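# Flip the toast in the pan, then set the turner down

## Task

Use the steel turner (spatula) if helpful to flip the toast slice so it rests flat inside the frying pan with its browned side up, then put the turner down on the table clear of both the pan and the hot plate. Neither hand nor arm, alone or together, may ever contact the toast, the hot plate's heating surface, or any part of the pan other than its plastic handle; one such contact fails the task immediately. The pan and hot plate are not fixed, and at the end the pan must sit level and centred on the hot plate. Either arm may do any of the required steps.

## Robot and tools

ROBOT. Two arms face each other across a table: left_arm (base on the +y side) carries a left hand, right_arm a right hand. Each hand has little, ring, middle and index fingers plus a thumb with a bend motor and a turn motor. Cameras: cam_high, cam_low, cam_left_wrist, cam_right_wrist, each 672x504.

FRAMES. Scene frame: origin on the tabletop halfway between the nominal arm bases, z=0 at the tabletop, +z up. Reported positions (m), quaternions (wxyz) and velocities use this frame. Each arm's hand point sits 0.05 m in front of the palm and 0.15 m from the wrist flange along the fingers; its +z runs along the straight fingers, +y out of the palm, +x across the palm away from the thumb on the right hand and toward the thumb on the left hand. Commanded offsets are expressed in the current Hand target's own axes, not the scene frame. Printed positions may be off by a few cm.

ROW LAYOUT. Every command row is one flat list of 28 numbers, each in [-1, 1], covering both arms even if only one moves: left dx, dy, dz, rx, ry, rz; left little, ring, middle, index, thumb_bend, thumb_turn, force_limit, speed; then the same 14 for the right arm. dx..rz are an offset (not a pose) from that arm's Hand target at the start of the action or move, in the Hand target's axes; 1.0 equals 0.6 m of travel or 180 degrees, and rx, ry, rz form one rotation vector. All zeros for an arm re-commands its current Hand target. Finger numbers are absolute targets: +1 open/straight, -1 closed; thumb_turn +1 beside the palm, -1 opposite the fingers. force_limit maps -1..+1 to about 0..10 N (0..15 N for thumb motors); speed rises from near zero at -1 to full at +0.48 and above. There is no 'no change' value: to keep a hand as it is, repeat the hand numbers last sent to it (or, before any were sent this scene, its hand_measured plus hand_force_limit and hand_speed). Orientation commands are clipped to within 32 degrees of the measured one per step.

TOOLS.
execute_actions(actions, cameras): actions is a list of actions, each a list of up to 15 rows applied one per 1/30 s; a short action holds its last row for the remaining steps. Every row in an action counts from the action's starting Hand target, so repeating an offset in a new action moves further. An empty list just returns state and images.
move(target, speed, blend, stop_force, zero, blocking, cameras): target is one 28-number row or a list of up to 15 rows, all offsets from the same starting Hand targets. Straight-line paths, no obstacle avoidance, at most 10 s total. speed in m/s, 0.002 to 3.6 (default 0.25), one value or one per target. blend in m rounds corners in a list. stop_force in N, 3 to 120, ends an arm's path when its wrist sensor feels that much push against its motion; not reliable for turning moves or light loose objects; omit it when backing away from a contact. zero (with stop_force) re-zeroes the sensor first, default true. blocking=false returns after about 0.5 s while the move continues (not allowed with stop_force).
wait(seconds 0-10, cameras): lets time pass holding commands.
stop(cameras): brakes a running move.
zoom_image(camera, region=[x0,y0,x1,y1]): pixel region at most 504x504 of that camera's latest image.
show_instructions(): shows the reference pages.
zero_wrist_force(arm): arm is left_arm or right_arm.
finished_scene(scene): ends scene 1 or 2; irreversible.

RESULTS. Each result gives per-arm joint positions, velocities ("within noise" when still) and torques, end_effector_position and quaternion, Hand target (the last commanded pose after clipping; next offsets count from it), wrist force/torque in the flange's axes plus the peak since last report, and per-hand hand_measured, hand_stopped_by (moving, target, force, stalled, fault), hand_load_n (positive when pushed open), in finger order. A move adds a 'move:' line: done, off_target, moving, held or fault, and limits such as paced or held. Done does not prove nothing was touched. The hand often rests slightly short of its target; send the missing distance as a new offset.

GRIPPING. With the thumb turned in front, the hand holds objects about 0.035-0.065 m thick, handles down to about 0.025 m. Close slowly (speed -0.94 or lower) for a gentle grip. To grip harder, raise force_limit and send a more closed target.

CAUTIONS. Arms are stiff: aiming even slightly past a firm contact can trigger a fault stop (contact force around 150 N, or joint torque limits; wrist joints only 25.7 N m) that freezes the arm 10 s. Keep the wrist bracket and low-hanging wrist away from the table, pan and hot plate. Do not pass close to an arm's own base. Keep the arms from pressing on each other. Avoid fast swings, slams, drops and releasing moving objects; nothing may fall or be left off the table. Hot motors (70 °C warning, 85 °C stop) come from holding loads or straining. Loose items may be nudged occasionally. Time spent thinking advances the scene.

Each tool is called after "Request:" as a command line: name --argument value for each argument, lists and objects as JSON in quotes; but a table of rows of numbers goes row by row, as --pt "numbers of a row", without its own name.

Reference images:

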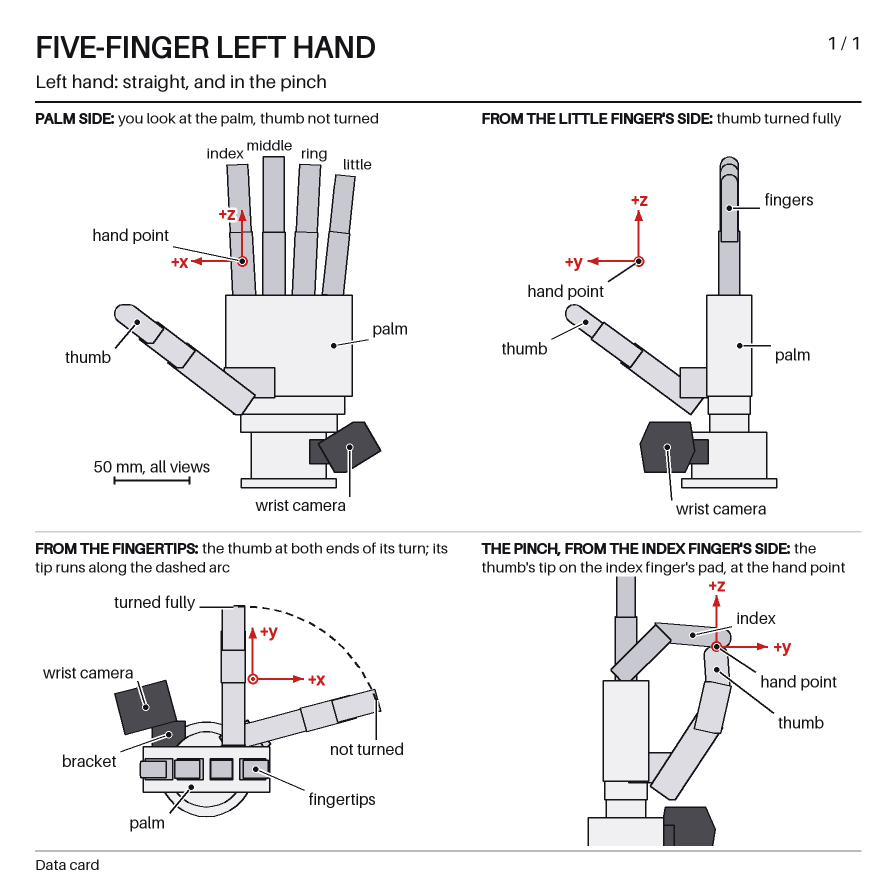

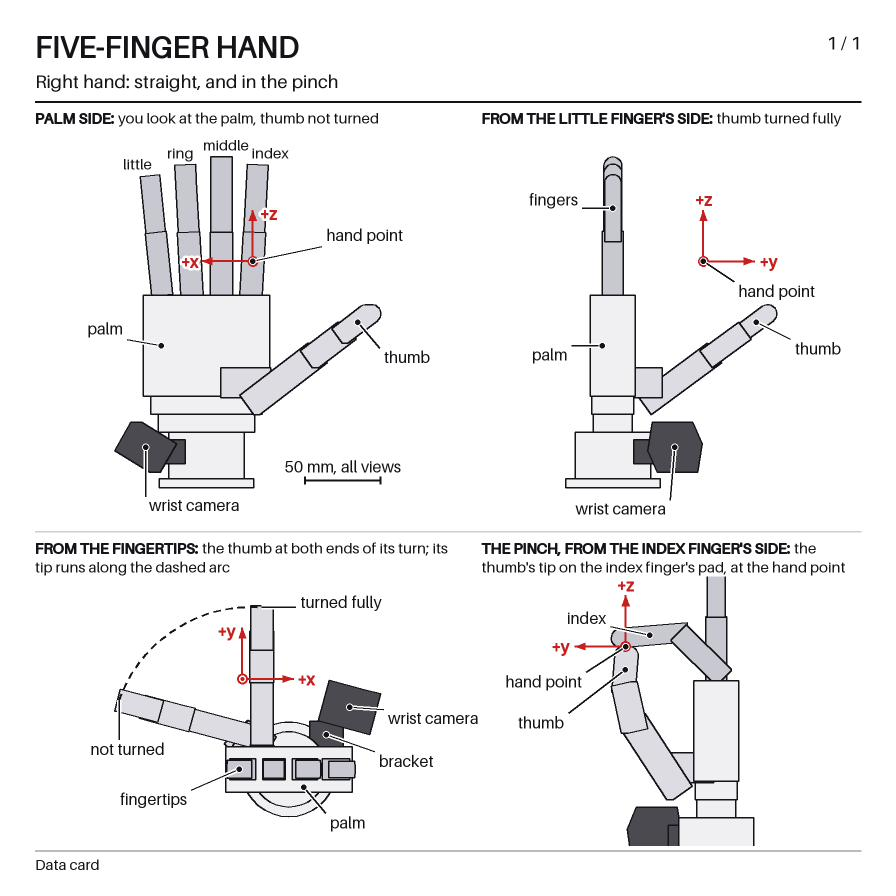

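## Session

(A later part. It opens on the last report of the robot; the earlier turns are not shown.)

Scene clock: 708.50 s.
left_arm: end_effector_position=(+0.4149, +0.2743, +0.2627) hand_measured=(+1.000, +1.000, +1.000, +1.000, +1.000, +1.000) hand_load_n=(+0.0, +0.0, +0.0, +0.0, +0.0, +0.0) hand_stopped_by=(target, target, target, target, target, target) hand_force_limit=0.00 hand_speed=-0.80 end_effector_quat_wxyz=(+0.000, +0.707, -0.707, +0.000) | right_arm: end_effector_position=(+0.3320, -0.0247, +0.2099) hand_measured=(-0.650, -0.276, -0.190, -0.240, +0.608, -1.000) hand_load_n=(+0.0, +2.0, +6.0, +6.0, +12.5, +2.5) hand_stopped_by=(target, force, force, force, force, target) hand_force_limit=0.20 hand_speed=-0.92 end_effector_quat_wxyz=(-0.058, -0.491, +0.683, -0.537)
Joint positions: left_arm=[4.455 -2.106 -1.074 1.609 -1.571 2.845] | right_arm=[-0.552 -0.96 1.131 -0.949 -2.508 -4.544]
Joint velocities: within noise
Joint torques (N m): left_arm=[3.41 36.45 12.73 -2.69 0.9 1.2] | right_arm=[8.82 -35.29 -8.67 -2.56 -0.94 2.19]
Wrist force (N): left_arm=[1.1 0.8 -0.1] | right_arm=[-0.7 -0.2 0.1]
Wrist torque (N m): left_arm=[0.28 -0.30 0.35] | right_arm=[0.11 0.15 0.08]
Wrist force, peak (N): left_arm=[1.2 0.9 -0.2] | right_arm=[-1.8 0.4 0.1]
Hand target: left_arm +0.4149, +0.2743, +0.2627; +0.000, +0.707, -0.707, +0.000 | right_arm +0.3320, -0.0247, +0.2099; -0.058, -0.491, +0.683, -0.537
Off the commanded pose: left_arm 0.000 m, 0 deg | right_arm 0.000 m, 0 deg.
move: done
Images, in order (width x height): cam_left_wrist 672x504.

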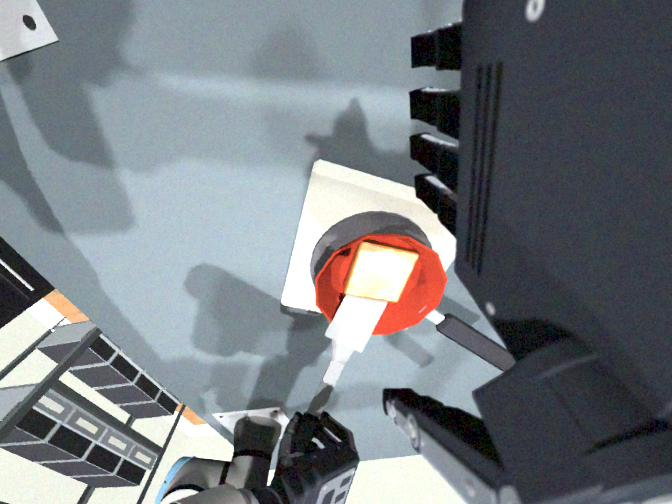

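Request:
move --target '[0,0,0,0,0,0,1,1,1,1,1,1,0,-0.8,-0.0263,-0.015,-0.014,0,0,0,-0.65,-0.3,-0.6,-0.7,0.1,-1,0.2,-0.92]' --speed 0.01 --stop_force 5 --cameras '["cam_left_wrist"]'

Request:
zoom_image --camera "cam_left_wrist" --region '[290, 200, 490, 400]'

Scene clock: 714.63 s.
left_arm: end_effector_position=(+0.4149, +0.2743, +0.2627) hand_measured=(+1.000, +1.000, +1.000, +1.000, +1.000, +1.000) hand_load_n=(+0.0, +0.0, +0.0, +0.0, +0.0, +0.0) hand_stopped_by=(target, target, target, target, target, target) hand_force_limit=0.00 hand_speed=-0.80 end_effector_quat_wxyz=(+0.000, +0.707, -0.707, +0.000) | right_arm: end_effector_position=(+0.3429, -0.0079, +0.2099) hand_measured=(-0.650, -0.276, -0.190, -0.240, +0.608, -1.000) hand_load_n=(+0.0, +1.5, +5.5, +5.0, +13.0, +1.0) hand_stopped_by=(target, force, force, force, force, target) hand_force_limit=0.20 hand_speed=-0.92 end_effector_quat_wxyz=(-0.058, -0.491, +0.683, -0.537)
Joint positions: left_arm=[4.455 -2.106 -1.074 1.609 -1.571 2.845] | right_arm=[-0.552 -0.908 1.044 -0.915 -2.508 -4.544]
Joint velocities: within noise
Joint torques (N m): left_arm=[3.44 35.54 13.13 -2.73 1.03 1.19] | right_arm=[-9.49 -37.3 -37.19 0.58 -1.53 2.15]
Wrist force (N): left_arm=[0.6 0.7 0.4] | right_arm=[-0.9 1.0 0.1]
Wrist torque (N m): left_arm=[0.25 -0.21 0.33] | right_arm=[0.15 0.17 -0.01]
Wrist force, peak (N): left_arm=[1.2 0.8 0.2] | right_arm=[-0.9 1.2 0.4]
Hand target: left_arm +0.4149, +0.2743, +0.2627; +0.000, +0.707, -0.707, +0.000 | right_arm +0.3429, -0.0079, +0.2099; -0.058, -0.491, +0.683, -0.537
Off the commanded pose: left_arm 0.000 m, 0 deg | right_arm 0.000 m, 0 deg.
move: done
Images, in order (width x height): cam_left_wrist 672x504.

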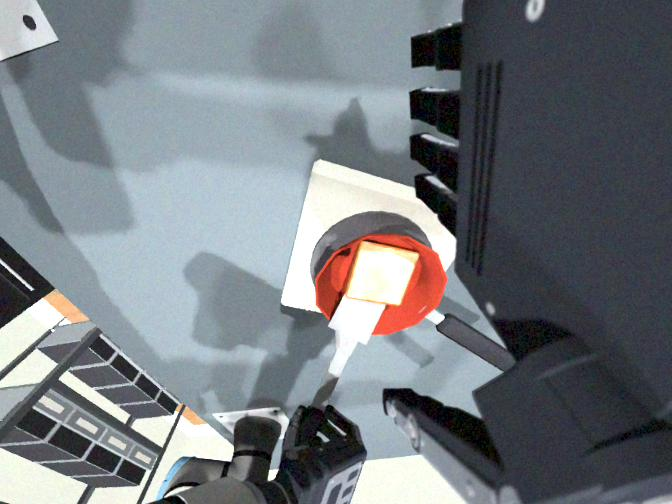

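Scaled by 2.520.

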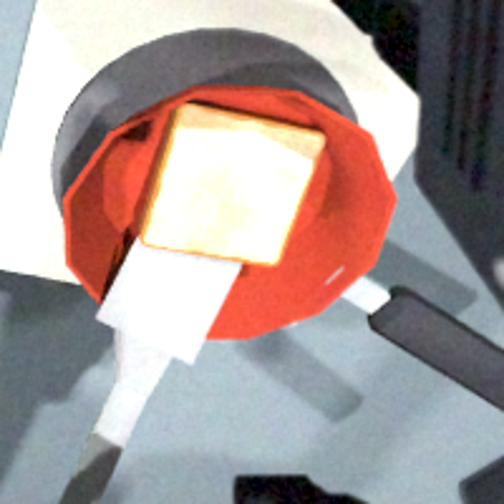

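Request:
move --target '[0,0,0,0,0,0,1,1,1,1,1,1,0,-0.8,-0.0103,0.0367,0.0198,0,-0.0265,0.0424,-0.65,-0.3,-0.6,-0.7,0.1,-1,0.2,-0.92]' --speed 0.015 --stop_force 6 --cameras '["cam_left_wrist"]'

Request:
zoom_image --camera "cam_left_wrist" --region '[290, 200, 490, 400]'

Scene clock: 730.60 s.
left_arm: end_effector_position=(+0.4149, +0.2743, +0.2627) hand_measured=(+1.000, +1.000, +1.000, +1.000, +1.000, +1.000) hand_load_n=(+0.0, +0.0, +0.0, +0.0, -0.5, +0.0) hand_stopped_by=(target, target, target, target, target, target) hand_force_limit=0.00 hand_speed=-0.80 end_effector_quat_wxyz=(+0.000, +0.707, -0.707, +0.000) | right_arm: end_effector_position=(+0.3353, -0.0149, +0.1863) hand_measured=(-0.650, -0.276, -0.190, -0.240, +0.608, -1.000) hand_load_n=(+0.0, +2.5, +5.5, +5.5, +12.0, +2.0) hand_stopped_by=(target, force, force, force, force, target) hand_force_limit=0.20 hand_speed=-0.92 end_effector_quat_wxyz=(+0.007, -0.467, +0.716, -0.519)
Joint positions: left_arm=[4.455 -2.106 -1.074 1.609 -1.571 2.845] | right_arm=[-0.543 -1.008 1.264 -1.165 -2.518 -4.513]
Joint velocities: within noise
Joint torques (N m): left_arm=[2.43 36.19 13.38 -2.84 0.85 0.88] | right_arm=[9.12 -58.92 -8.7 -2.93 -2.49 1.98]
Wrist force (N): left_arm=[1.1 0.7 0.1] | right_arm=[-0.1 -0.2 -0.1]
Wrist torque (N m): left_arm=[0.25 -0.29 0.35] | right_arm=[0.18 0.12 0.08]
Wrist force, peak (N): left_arm=[1.4 0.7 -0.1] | right_arm=[-1.1 1.3 0.2]
Hand target: left_arm +0.4149, +0.2743, +0.2627; +0.000, +0.707, -0.707, +0.000 | right_arm +0.3353, -0.0149, +0.1863; +0.007, -0.467, +0.716, -0.519
Off the commanded pose: left_arm 0.000 m, 0 deg | right_arm 0.000 m, 0 deg.
move: done
Images, in order (width x height): cam_left_wrist 672x504.

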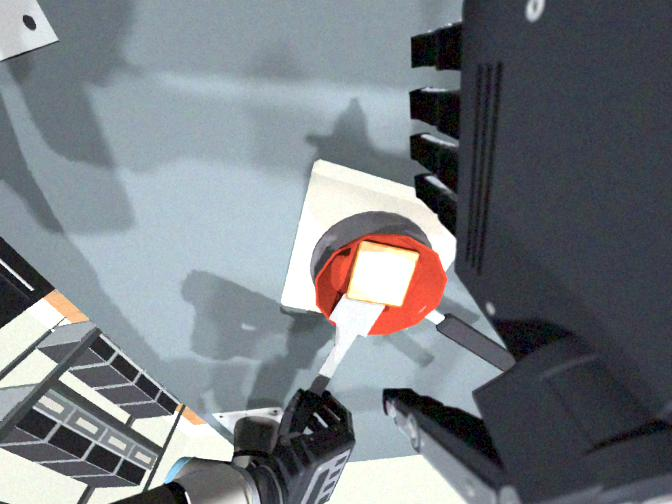

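Scaled by 2.520.

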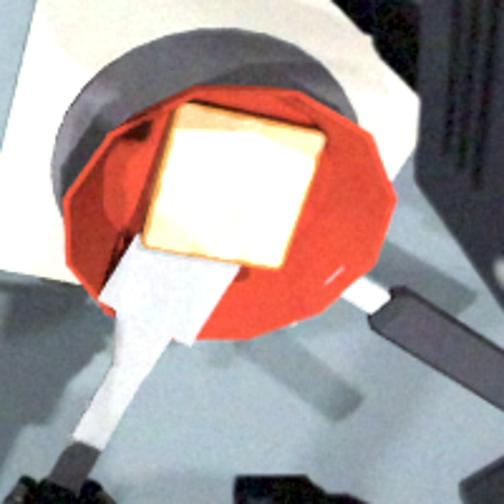

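Request:
move --target '[0,0,0,0,0,0,1,1,1,1,1,1,0,-0.8,-0.0225,0.0245,0.0262,0,-0.0265,0.0424,-0.65,-0.3,-0.6,-0.7,0.1,-1,0.2,-0.92]' --speed 0.015 --stop_force 6 --cameras '["cam_left_wrist", "cam_low"]'

Request:
zoom_image --camera "cam_left_wrist" --region '[290, 200, 490, 400]'

Scene clock: 744.07 s.
left_arm: end_effector_position=(+0.4149, +0.2743, +0.2627) hand_measured=(+1.000, +1.000, +1.000, +1.000, +1.000, +1.000) hand_load_n=(+0.0, +0.0, +0.0, +0.0, +0.0, +0.0) hand_stopped_by=(target, target, target, target, target, target) hand_force_limit=0.00 hand_speed=-0.80 end_effector_quat_wxyz=(+0.000, +0.707, -0.707, +0.000) | right_arm: end_effector_position=(+0.3409, -0.0170, +0.1616) hand_measured=(-0.650, -0.276, -0.190, -0.240, +0.608, -1.000) hand_load_n=(+0.0, +2.0, +5.0, +5.5, +13.0, +1.0) hand_stopped_by=(target, force, force, force, force, target) hand_force_limit=0.20 hand_speed=-0.92 end_effector_quat_wxyz=(+0.071, -0.439, +0.745, -0.498)
Joint positions: left_arm=[4.455 -2.106 -1.074 1.609 -1.571 2.845] | right_arm=[-0.547 -1.067 1.437 -1.424 -2.537 -4.5]
Joint velocities: within noise
Joint torques (N m): left_arm=[1.62 36.02 13.33 -2.96 0.99 1.09] | right_arm=[-10.96 -56.79 -9 -3.39 -2.93 -0.98]
Wrist force (N): left_arm=[0.7 0.9 0.2] | right_arm=[-0.9 1.7 0.1]
Wrist torque (N m): left_arm=[0.29 -0.24 0.33] | right_arm=[0.23 0.17 -0.04]
Wrist force, peak (N): left_arm=[1.1 1.1 0.0] | right_arm=[-2.1 0.4 0.0]
Hand target: left_arm +0.4149, +0.2743, +0.2627; +0.000, +0.707, -0.707, +0.000 | right_arm +0.3409, -0.0170, +0.1616; +0.071, -0.439, +0.745, -0.498
Off the commanded pose: left_arm 0.000 m, 0 deg | right_arm 0.000 m, 0 deg.
move: done
Images, in order (width x height): cam_low 672x504, cam_left_wrist 672x504.

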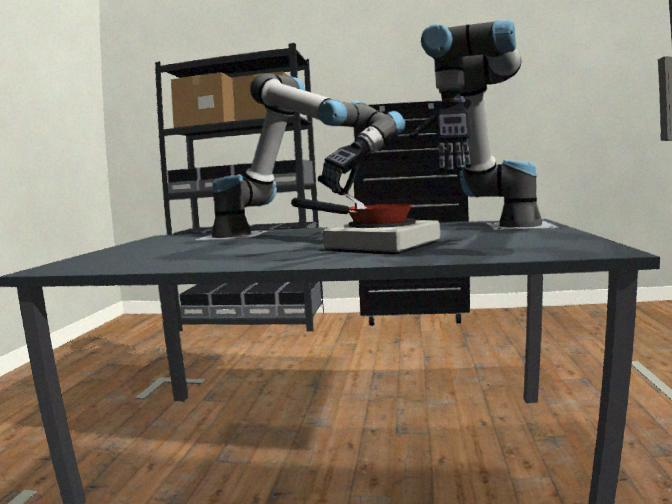

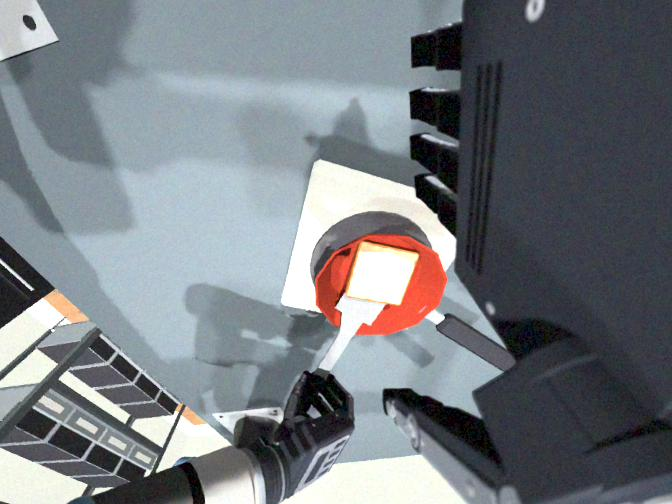

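Scaled by 2.520.

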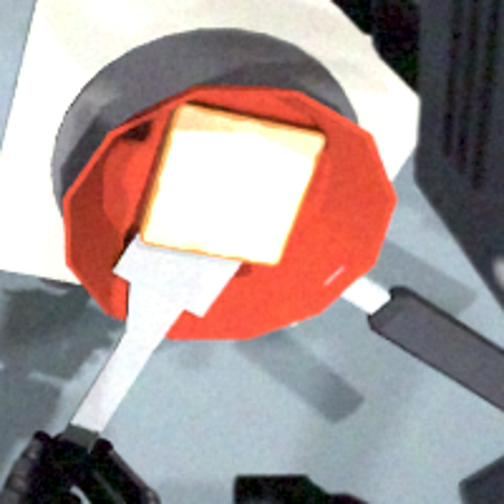

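Request:
move --target '[0,0,0,0,0,0,1,1,1,1,1,1,0,-0.8,-0.0295,0.0117,0.0138,0,-0.0162,0.0259,-0.65,-0.3,-0.6,-0.7,0.1,-1,0.2,-0.92]' --speed 0.015 --stop_force 6 --cameras '["cam_left_wrist", "cam_low"]'

Request:
zoom_image --camera "cam_left_wrist" --region '[290, 200, 490, 400]'

Request:
zoom_image --camera "cam_low" --region '[330, 150, 430, 250]'

Scene clock: 755.03 s.
left_arm: end_effector_position=(+0.4149, +0.2743, +0.2627) hand_measured=(+1.000, +1.000, +1.000, +1.000, +1.000, +1.000) hand_load_n=(+0.0, +0.0, +0.0, +0.0, +0.0, +0.0) hand_stopped_by=(target, target, target, target, target, target) hand_force_limit=0.00 hand_speed=-0.80 end_effector_quat_wxyz=(+0.000, +0.707, -0.707, +0.000) | right_arm: end_effector_position=(+0.3520, -0.0089, +0.1460) hand_measured=(-0.650, -0.276, -0.190, -0.240, +0.608, -1.000) hand_load_n=(+0.0, +1.5, +5.0, +5.5, +13.0, +1.0) hand_stopped_by=(target, force, force, force, force, target) hand_force_limit=0.20 hand_speed=-0.92 end_effector_quat_wxyz=(+0.110, -0.421, +0.760, -0.483)
Joint positions: left_arm=[4.455 -2.106 -1.074 1.609 -1.571 2.845] | right_arm=[-0.551 -1.068 1.499 -1.579 -2.549 -4.498]
Joint velocities: within noise
Joint torques (N m): left_arm=[2.34 36.17 13.22 -3.15 0.74 0.85] | right_arm=[-11.13 -31.52 -8.23 -3.64 -2.92 -2.88]
Wrist force (N): left_arm=[0.8 0.9 0.3] | right_arm=[-0.8 1.6 0.1]
Wrist torque (N m): left_arm=[0.28 -0.25 0.34] | right_arm=[0.23 0.15 -0.07]
Wrist force, peak (N): left_arm=[1.2 0.9 0.1] | right_arm=[-1.2 1.8 0.1]
Hand target: left_arm +0.4149, +0.2743, +0.2627; +0.000, +0.707, -0.707, +0.000 | right_arm +0.3520, -0.0089, +0.1460; +0.110, -0.421, +0.760, -0.483
Off the commanded pose: left_arm 0.000 m, 0 deg | right_arm 0.000 m, 0 deg.
move: done
Images, in order (width x height): cam_low 672x504, cam_left_wrist 672x504.

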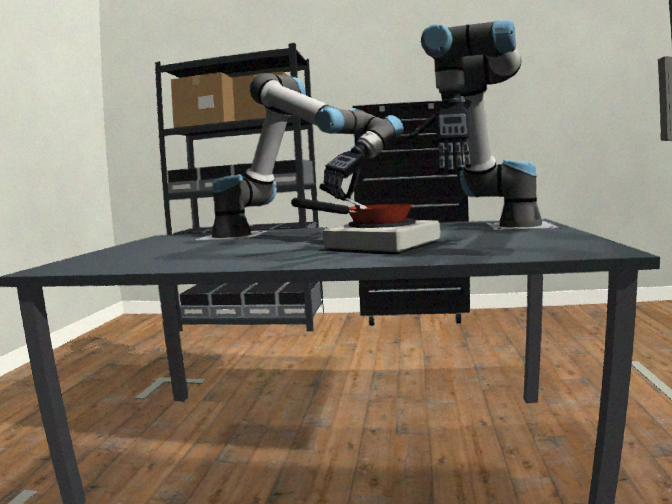

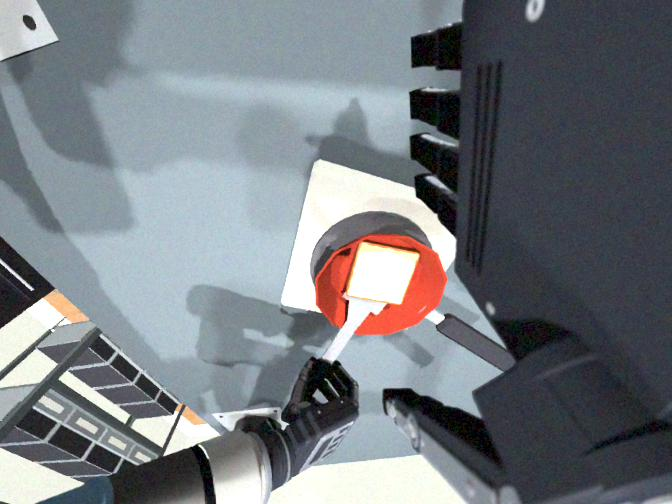

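Scaled by 2.520.

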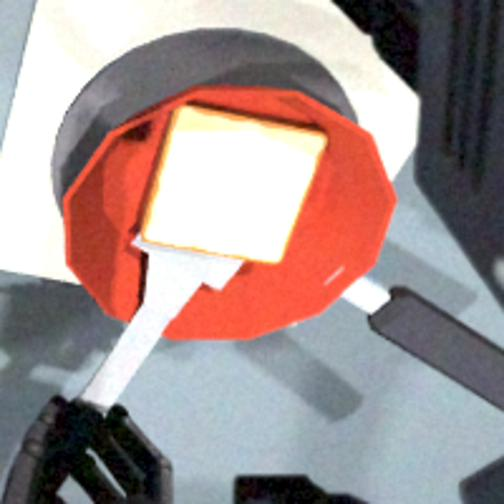

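Scaled by 5.040.

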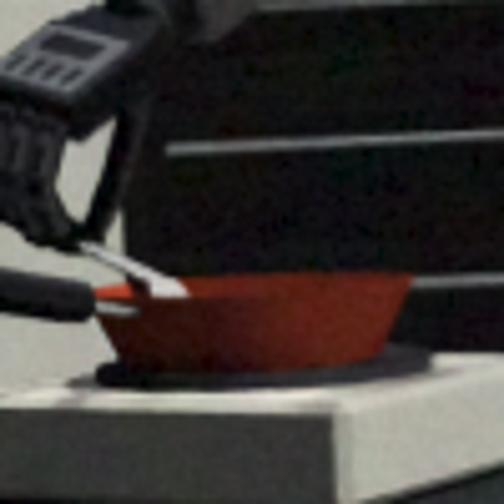

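Request:
move --pt "0 0 0 0 0 0 1 1 1 1 1 1 0 -0.8 0.0165 0.0018 0.0012 0 -0.0236 0.0377 -0.65 -0.3 -0.6 -0.7 0.1 -1 0.2 -0.92" --pt "0 0 0 0 0 0 1 1 1 1 1 1 0 -0.8 0.0235 0.0147 0.0092 0 -0.0486 0.0777 -0.65 -0.3 -0.6 -0.7 0.1 -1 0.2 -0.92" --speed 0.03 --cameras '["cam_left_wrist", "cam_low"]'

Request:
zoom_image --camera "cam_left_wrist" --region '[290, 200, 490, 400]'

Request:
zoom_image --camera "cam_low" --region '[330, 150, 430, 250]'

Scene clock: 769.47 s.
left_arm: end_effector_position=(+0.4149, +0.2743, +0.2627) hand_measured=(+1.000, +1.000, +1.000, +1.000, +1.000, +1.000) hand_load_n=(+0.0, +0.0, +0.0, +0.0, +0.0, +0.0) hand_stopped_by=(target, target, target, target, target, target) hand_force_limit=0.00 hand_speed=-0.80 end_effector_quat_wxyz=(+0.000, +0.707, -0.707, +0.000) | right_arm: end_effector_position=(+0.3417, -0.0214, +0.1393) hand_measured=(-0.650, -0.276, -0.190, -0.240, +0.608, -1.000) hand_load_n=(-1.5, +1.0, +5.0, +6.5, +13.0, +0.0) hand_stopped_by=(target, force, force, force, force, target) hand_force_limit=0.20 hand_speed=-0.92 end_effector_quat_wxyz=(+0.225, -0.361, +0.795, -0.433)
Joint positions: left_arm=[4.455 -2.106 -1.074 1.609 -1.571 2.845] | right_arm=[-0.537 -1.182 1.773 -1.991 -2.581 -4.457]
Joint velocities: within noise
Joint torques (N m): left_arm=[2.56 36.44 14.52 -3.42 0.39 0.84] | right_arm=[8.71 -51.18 -6.65 -4.87 -3.21 0.56]
Wrist force (N): left_arm=[0.6 0.7 0.0] | right_arm=[-0.4 2.3 0.4]
Wrist torque (N m): left_arm=[0.26 -0.23 0.33] | right_arm=[0.29 0.17 -0.19]
Wrist force, peak (N): left_arm=[1.1 1.1 0.0] | right_arm=[-0.7 2.7 0.3]
Hand target: left_arm +0.4149, +0.2743, +0.2627; +0.000, +0.707, -0.707, +0.000 | right_arm +0.3417, -0.0214, +0.1393; +0.225, -0.361, +0.795, -0.433
Off the commanded pose: left_arm 0.000 m, 0 deg | right_arm 0.000 m, 0 deg.
move: done
Images, in order (width x height): cam_low 672x504, cam_left_wrist 672x504.

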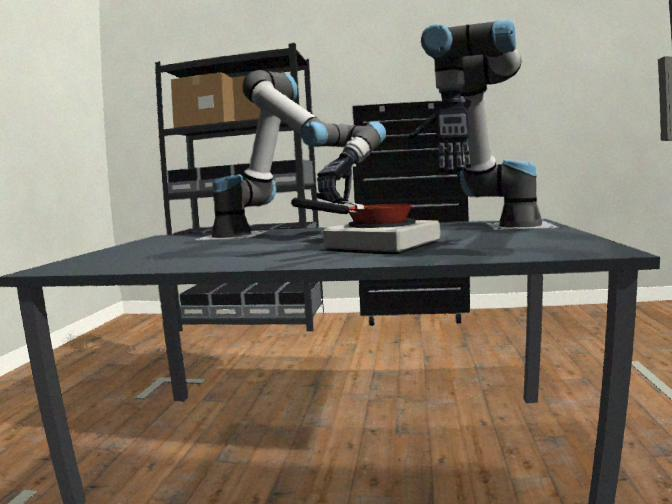

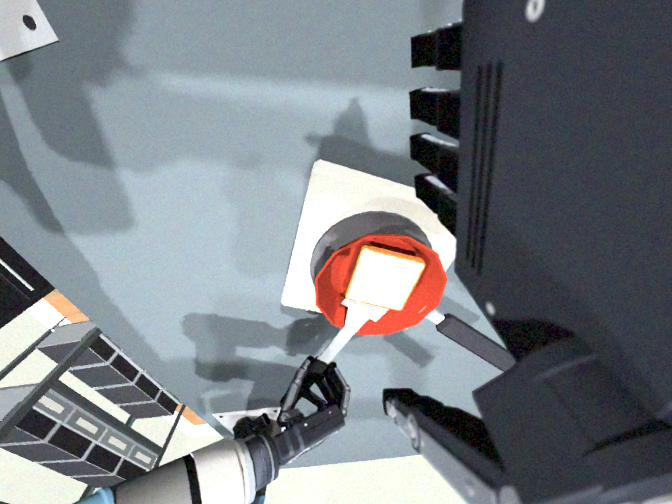

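Scaled by 2.520.

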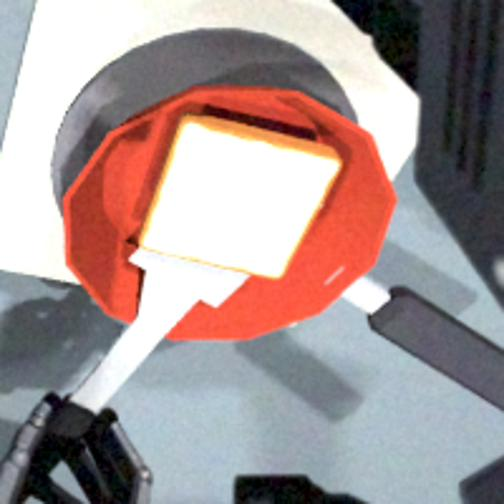

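Scaled by 5.040.

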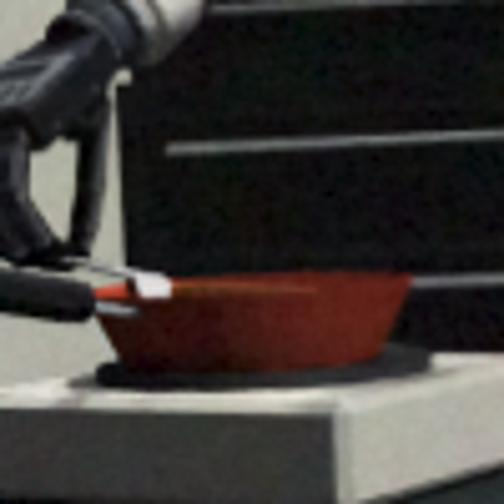

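Request:
move --target '[0,0,0,0,0,0,1,1,1,1,1,1,0,-0.8,0.0133,-0.0302,-0.0157,0,0,0,-0.65,-0.3,-0.6,-0.7,0.1,-1,0.2,-0.92]' --speed 0.03 --cameras '["cam_left_wrist", "cam_low", "cam_high"]'

Request:
zoom_image --camera "cam_left_wrist" --region '[290, 200, 490, 400]'

Request:
zoom_image --camera "cam_low" --region '[330, 150, 430, 250]'

Request:
zoom_image --camera "cam_high" --region '[240, 190, 340, 290]'

Scene clock: 786.27 s.
left_arm: end_effector_position=(+0.4149, +0.2743, +0.2627) hand_measured=(+1.000, +1.000, +1.000, +1.000, +1.000, +1.000) hand_load_n=(+0.0, +0.0, +0.0, +0.0, +0.0, +0.0) hand_stopped_by=(target, target, target, target, target, target) hand_force_limit=0.00 hand_speed=-0.80 end_effector_quat_wxyz=(+0.000, +0.707, -0.707, +0.000) | right_arm: end_effector_position=(+0.3372, -0.0292, +0.1591) hand_measured=(-0.650, -0.276, -0.190, -0.240, +0.608, -1.000) hand_load_n=(-1.0, +1.0, +5.0, +6.5, +13.0, +0.0) hand_stopped_by=(target, force, force, force, force, target) hand_force_limit=0.20 hand_speed=-0.92 end_effector_quat_wxyz=(+0.225, -0.361, +0.795, -0.433)
Joint positions: left_arm=[4.455 -2.106 -1.074 1.609 -1.571 2.845] | right_arm=[-0.537 -1.226 1.778 -1.952 -2.581 -4.458]
Joint velocities: within noise
Joint torques (N m): left_arm=[2.84 36.35 14.41 -3.49 0.59 0.73] | right_arm=[-11.09 -49.69 -7.78 -0.25 -3.17 -1.97]
Wrist force (N): left_arm=[1.1 0.6 0.2] | right_arm=[-0.5 2.5 0.3]
Wrist torque (N m): left_arm=[0.23 -0.29 0.36] | right_arm=[0.33 0.19 -0.18]
Wrist force, peak (N): left_arm=[1.1 1.0 0.1] | right_arm=[-0.5 2.8 0.5]
Hand target: left_arm +0.4149, +0.2743, +0.2627; +0.000, +0.707, -0.707, +0.000 | right_arm +0.3372, -0.0292, +0.1592; +0.225, -0.361, +0.795, -0.433
Off the commanded pose: left_arm 0.000 m, 0 deg | right_arm 0.000 m, 0 deg.
move: done
Images, in order (width x height): cam_high 672x504, cam_low 672x504, cam_left_wrist 672x504.

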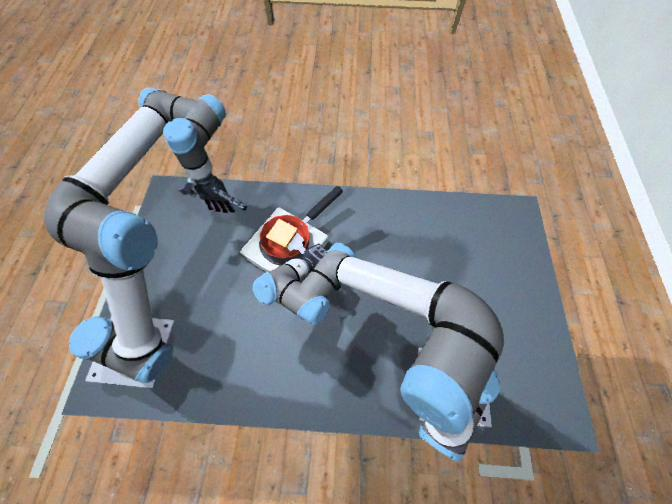

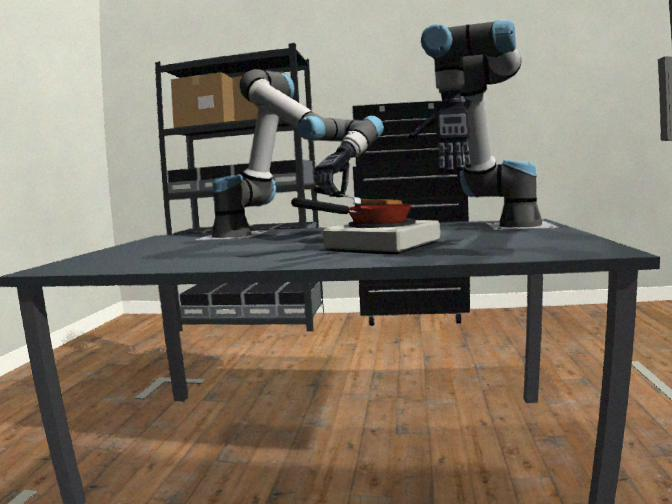

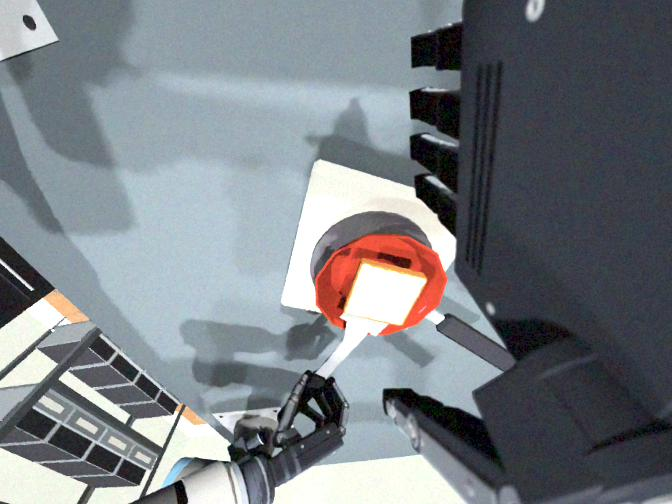

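Scaled by 2.520.

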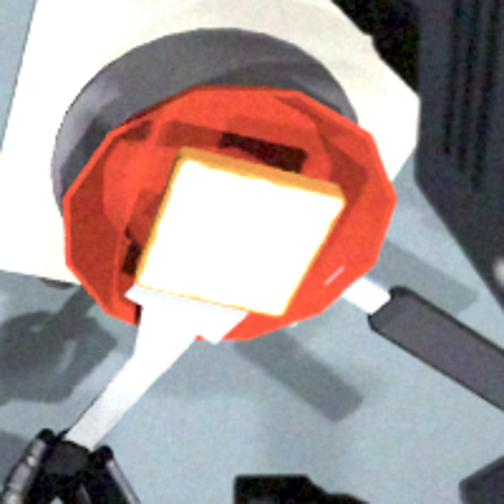

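Scaled by 5.040.

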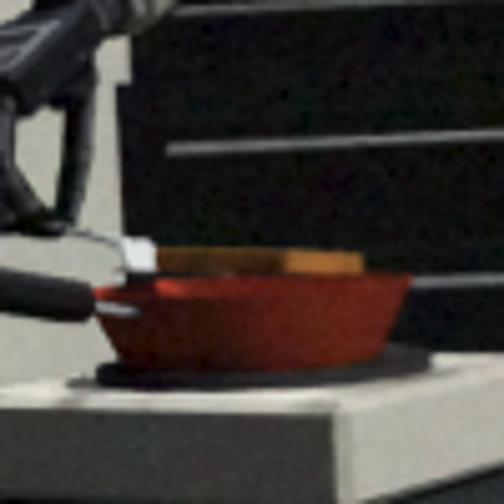

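Scaled by 5.040.

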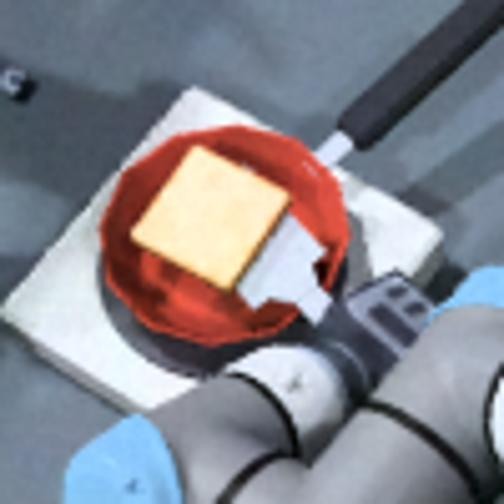

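Request:
move --target '[0,0,0,0,0,0,1,1,1,1,1,1,0,-0.8,-0.0083,-0.0368,0.03,-0.1642,0.021,-0.0201,-0.65,-0.3,-0.6,-0.7,0.1,-1,0.2,-0.92]' --speed 0.06 --cameras '["cam_left_wrist", "cam_low", "cam_high"]'

Request:
zoom_image --camera "cam_low" --region '[330, 150, 430, 250]'

Request:
zoom_image --camera "cam_high" --region '[240, 190, 340, 290]'

Scene clock: 810.97 s.
left_arm: end_effector_position=(+0.4149, +0.2743, +0.2627) hand_measured=(+1.000, +1.000, +1.000, +1.000, +1.000, +1.000) hand_load_n=(+0.0, +0.0, +0.0, +0.0, +0.0, +0.0) hand_stopped_by=(target, target, target, target, target, target) hand_force_limit=0.00 hand_speed=-0.80 end_effector_quat_wxyz=(+0.000, +0.707, -0.707, +0.000) | right_arm: end_effector_position=(+0.3608, -0.0429, +0.1688) hand_measured=(-0.650, -0.276, -0.190, -0.240, +0.608, -1.000) hand_load_n=(-1.5, +1.0, +5.5, +7.5, +12.0, +1.5) hand_stopped_by=(target, force, force, force, force, target) hand_force_limit=0.20 hand_speed=-0.92 end_effector_quat_wxyz=(+0.086, -0.417, +0.874, -0.234)
Joint positions: left_arm=[4.455 -2.106 -1.074 1.609 -1.571 2.845] | right_arm=[-0.785 -1.317 1.731 -2.002 -2.075 -4.842]
Joint velocities: within noise
Joint torques (N m): left_arm=[1.05 37.45 14.47 -3.53 0.48 1.15] | right_arm=[-10.63 -47.4 -37.68 -1.08 1.27 -2.79]
Wrist force (N): left_arm=[1.1 0.5 0.0] | right_arm=[-0.3 1.3 1.0]
Wrist torque (N m): left_arm=[0.24 -0.30 0.36] | right_arm=[0.24 0.15 -0.11]
Wrist force, peak (N): left_arm=[1.3 0.8 0.0] | right_arm=[-0.8 2.5 0.4]
Hand target: left_arm +0.4149, +0.2743, +0.2627; +0.000, +0.707, -0.707, +0.000 | right_arm +0.3608, -0.0429, +0.1688; +0.086, -0.417, +0.874, -0.234
Off the commanded pose: left_arm 0.000 m, 0 deg | right_arm 0.000 m, 0 deg.
move: done
Images, in order (width x height): cam_high 672x504, cam_low 672x504, cam_left_wrist 672x504.

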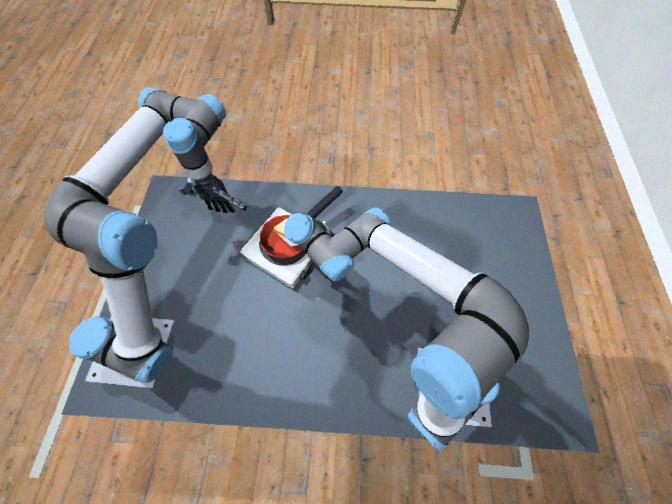

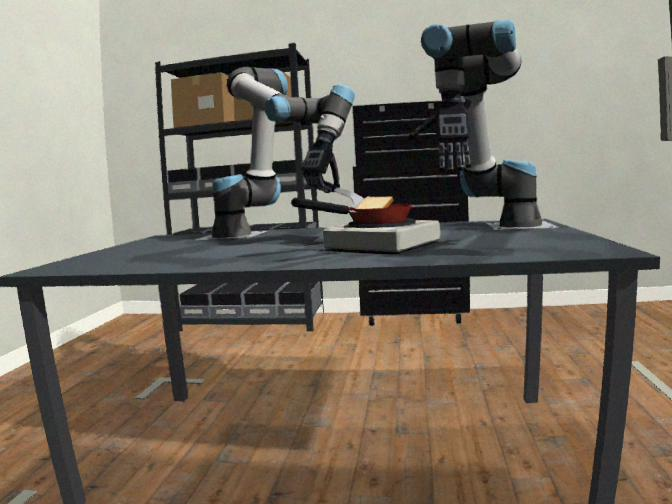

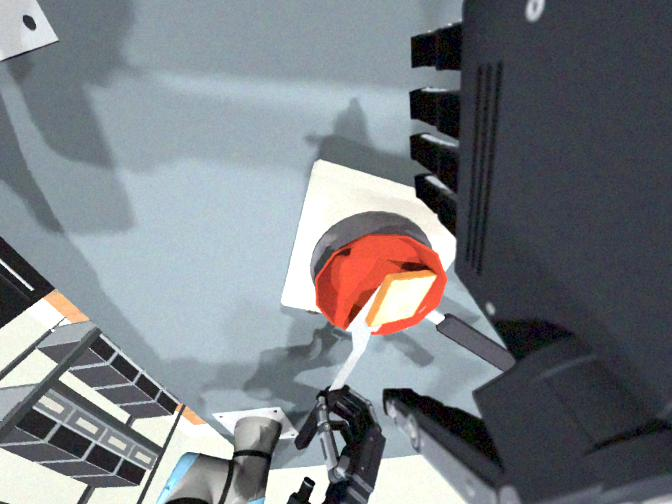

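Scaled by 5.040.

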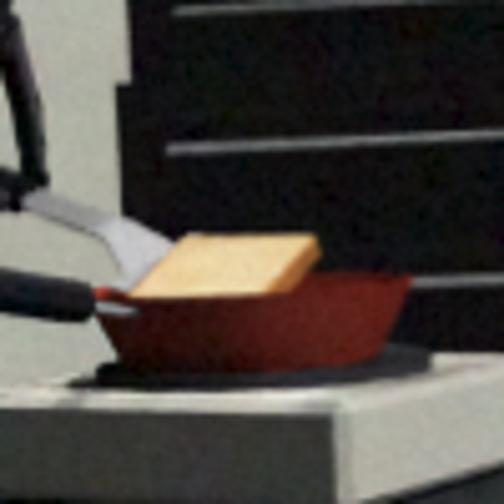

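Scaled by 5.040.

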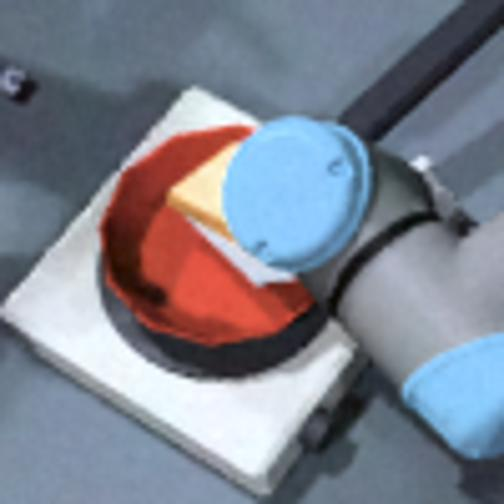

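Request:
zoom_image --camera "cam_left_wrist" --region '[290, 200, 490, 400]'

Scaled by 2.520.

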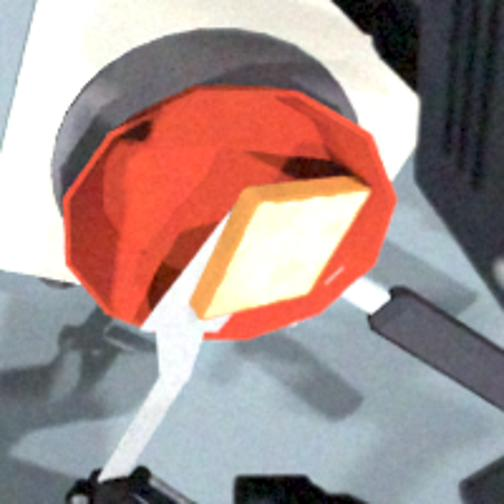

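Request:
move --target '[0,0,0,0,0,0,1,1,1,1,1,1,0,-0.8,-0.0178,-0.0728,0.0702,-0.1642,0.021,-0.0201,-0.65,-0.3,-0.6,-0.7,0.1,-1,0.2,-0.92]' --speed 0.05 --cameras '["cam_left_wrist", "cam_low", "cam_high"]'

Request:
zoom_image --camera "cam_low" --region '[330, 150, 430, 250]'

Request:
zoom_image --camera "cam_left_wrist" --region '[290, 200, 490, 400]'

Scene clock: 833.17 s.
left_arm: end_effector_position=(+0.4149, +0.2743, +0.2627) hand_measured=(+1.000, +1.000, +1.000, +1.000, +1.000, +1.000) hand_load_n=(+0.0, -0.5, +0.0, +0.0, +0.0, +0.0) hand_stopped_by=(target, target, target, target, target, target) hand_force_limit=0.00 hand_speed=-0.80 end_effector_quat_wxyz=(+0.000, +0.707, -0.707, +0.000) | right_arm: end_effector_position=(+0.4122, -0.0726, +0.1525) hand_measured=(-0.650, -0.274, -0.190, -0.240, +0.608, -1.000) hand_load_n=(+0.0, +3.0, +4.5, +5.5, +13.0, -2.0) hand_stopped_by=(target, force, force, force, force, target) hand_force_limit=0.20 hand_speed=-0.92 end_effector_quat_wxyz=(-0.059, -0.444, +0.894, -0.020)
Joint positions: left_arm=[4.455 -2.106 -1.074 1.609 -1.571 2.845] | right_arm=[-1.085 -1.224 1.608 -1.837 -1.61 -5.168]
Joint velocities: within noise
Joint torques (N m): left_arm=[1.84 36.71 14.45 -3.73 0.3 0.58] | right_arm=[-10.31 -24.32 -37.97 -0.58 2.24 -2.82]
Wrist force (N): left_arm=[1.0 0.7 0.0] | right_arm=[-0.4 0.8 0.2]
Wrist torque (N m): left_arm=[0.26 -0.28 0.35] | right_arm=[0.12 0.06 -0.14]
Wrist force, peak (N): left_arm=[1.4 0.9 0.2] | right_arm=[-1.6 1.8 -0.1]
Hand target: left_arm +0.4149, +0.2743, +0.2627; +0.000, +0.707, -0.707, +0.000 | right_arm +0.4122, -0.0726, +0.1525; -0.059, -0.444, +0.894, -0.019
Off the commanded pose: left_arm 0.000 m, 0 deg | right_arm 0.000 m, 0 deg.
move: done
Images, in order (width x height): cam_high 672x504, cam_low 672x504, cam_left_wrist 672x504.

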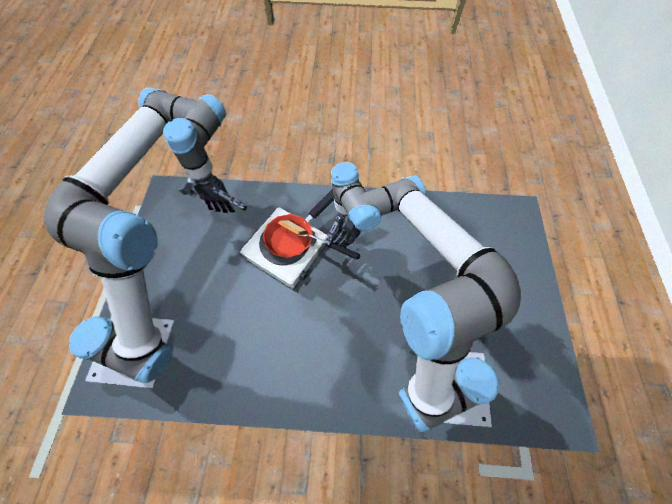

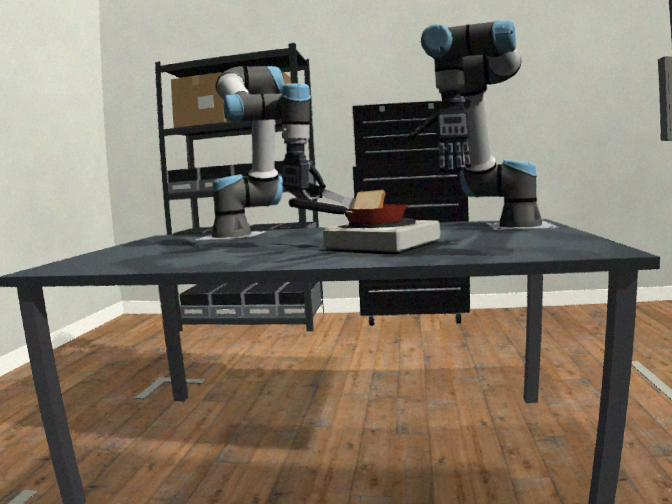

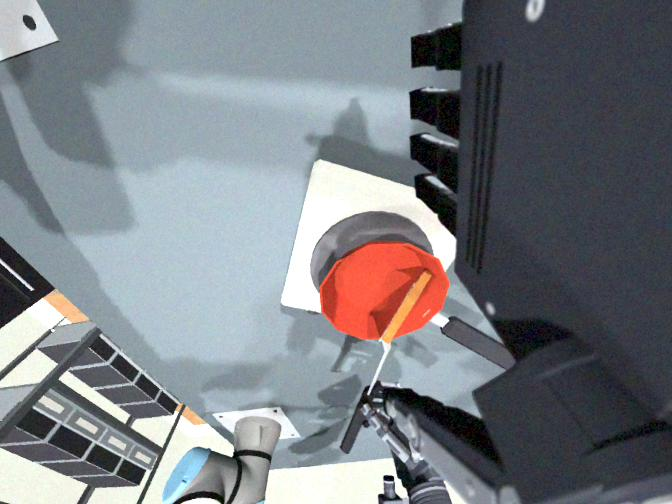

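Scaled by 5.040.

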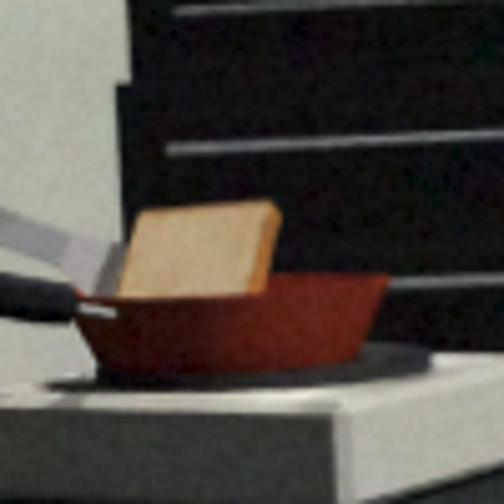

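Scaled by 2.520.

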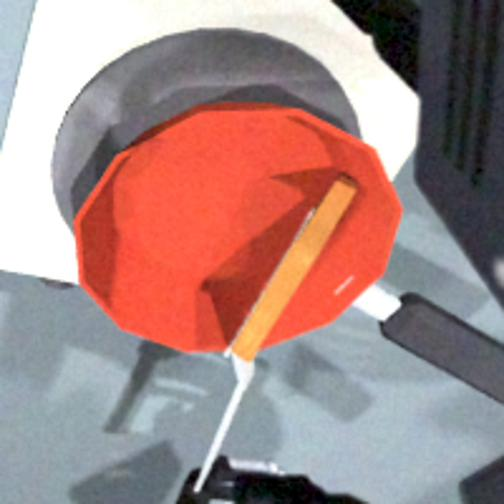

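Request:
zoom_image --camera "cam_high" --region '[240, 190, 340, 290]'

Scaled by 5.040.

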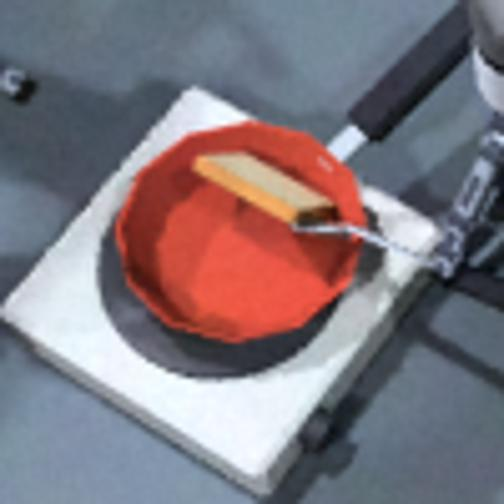

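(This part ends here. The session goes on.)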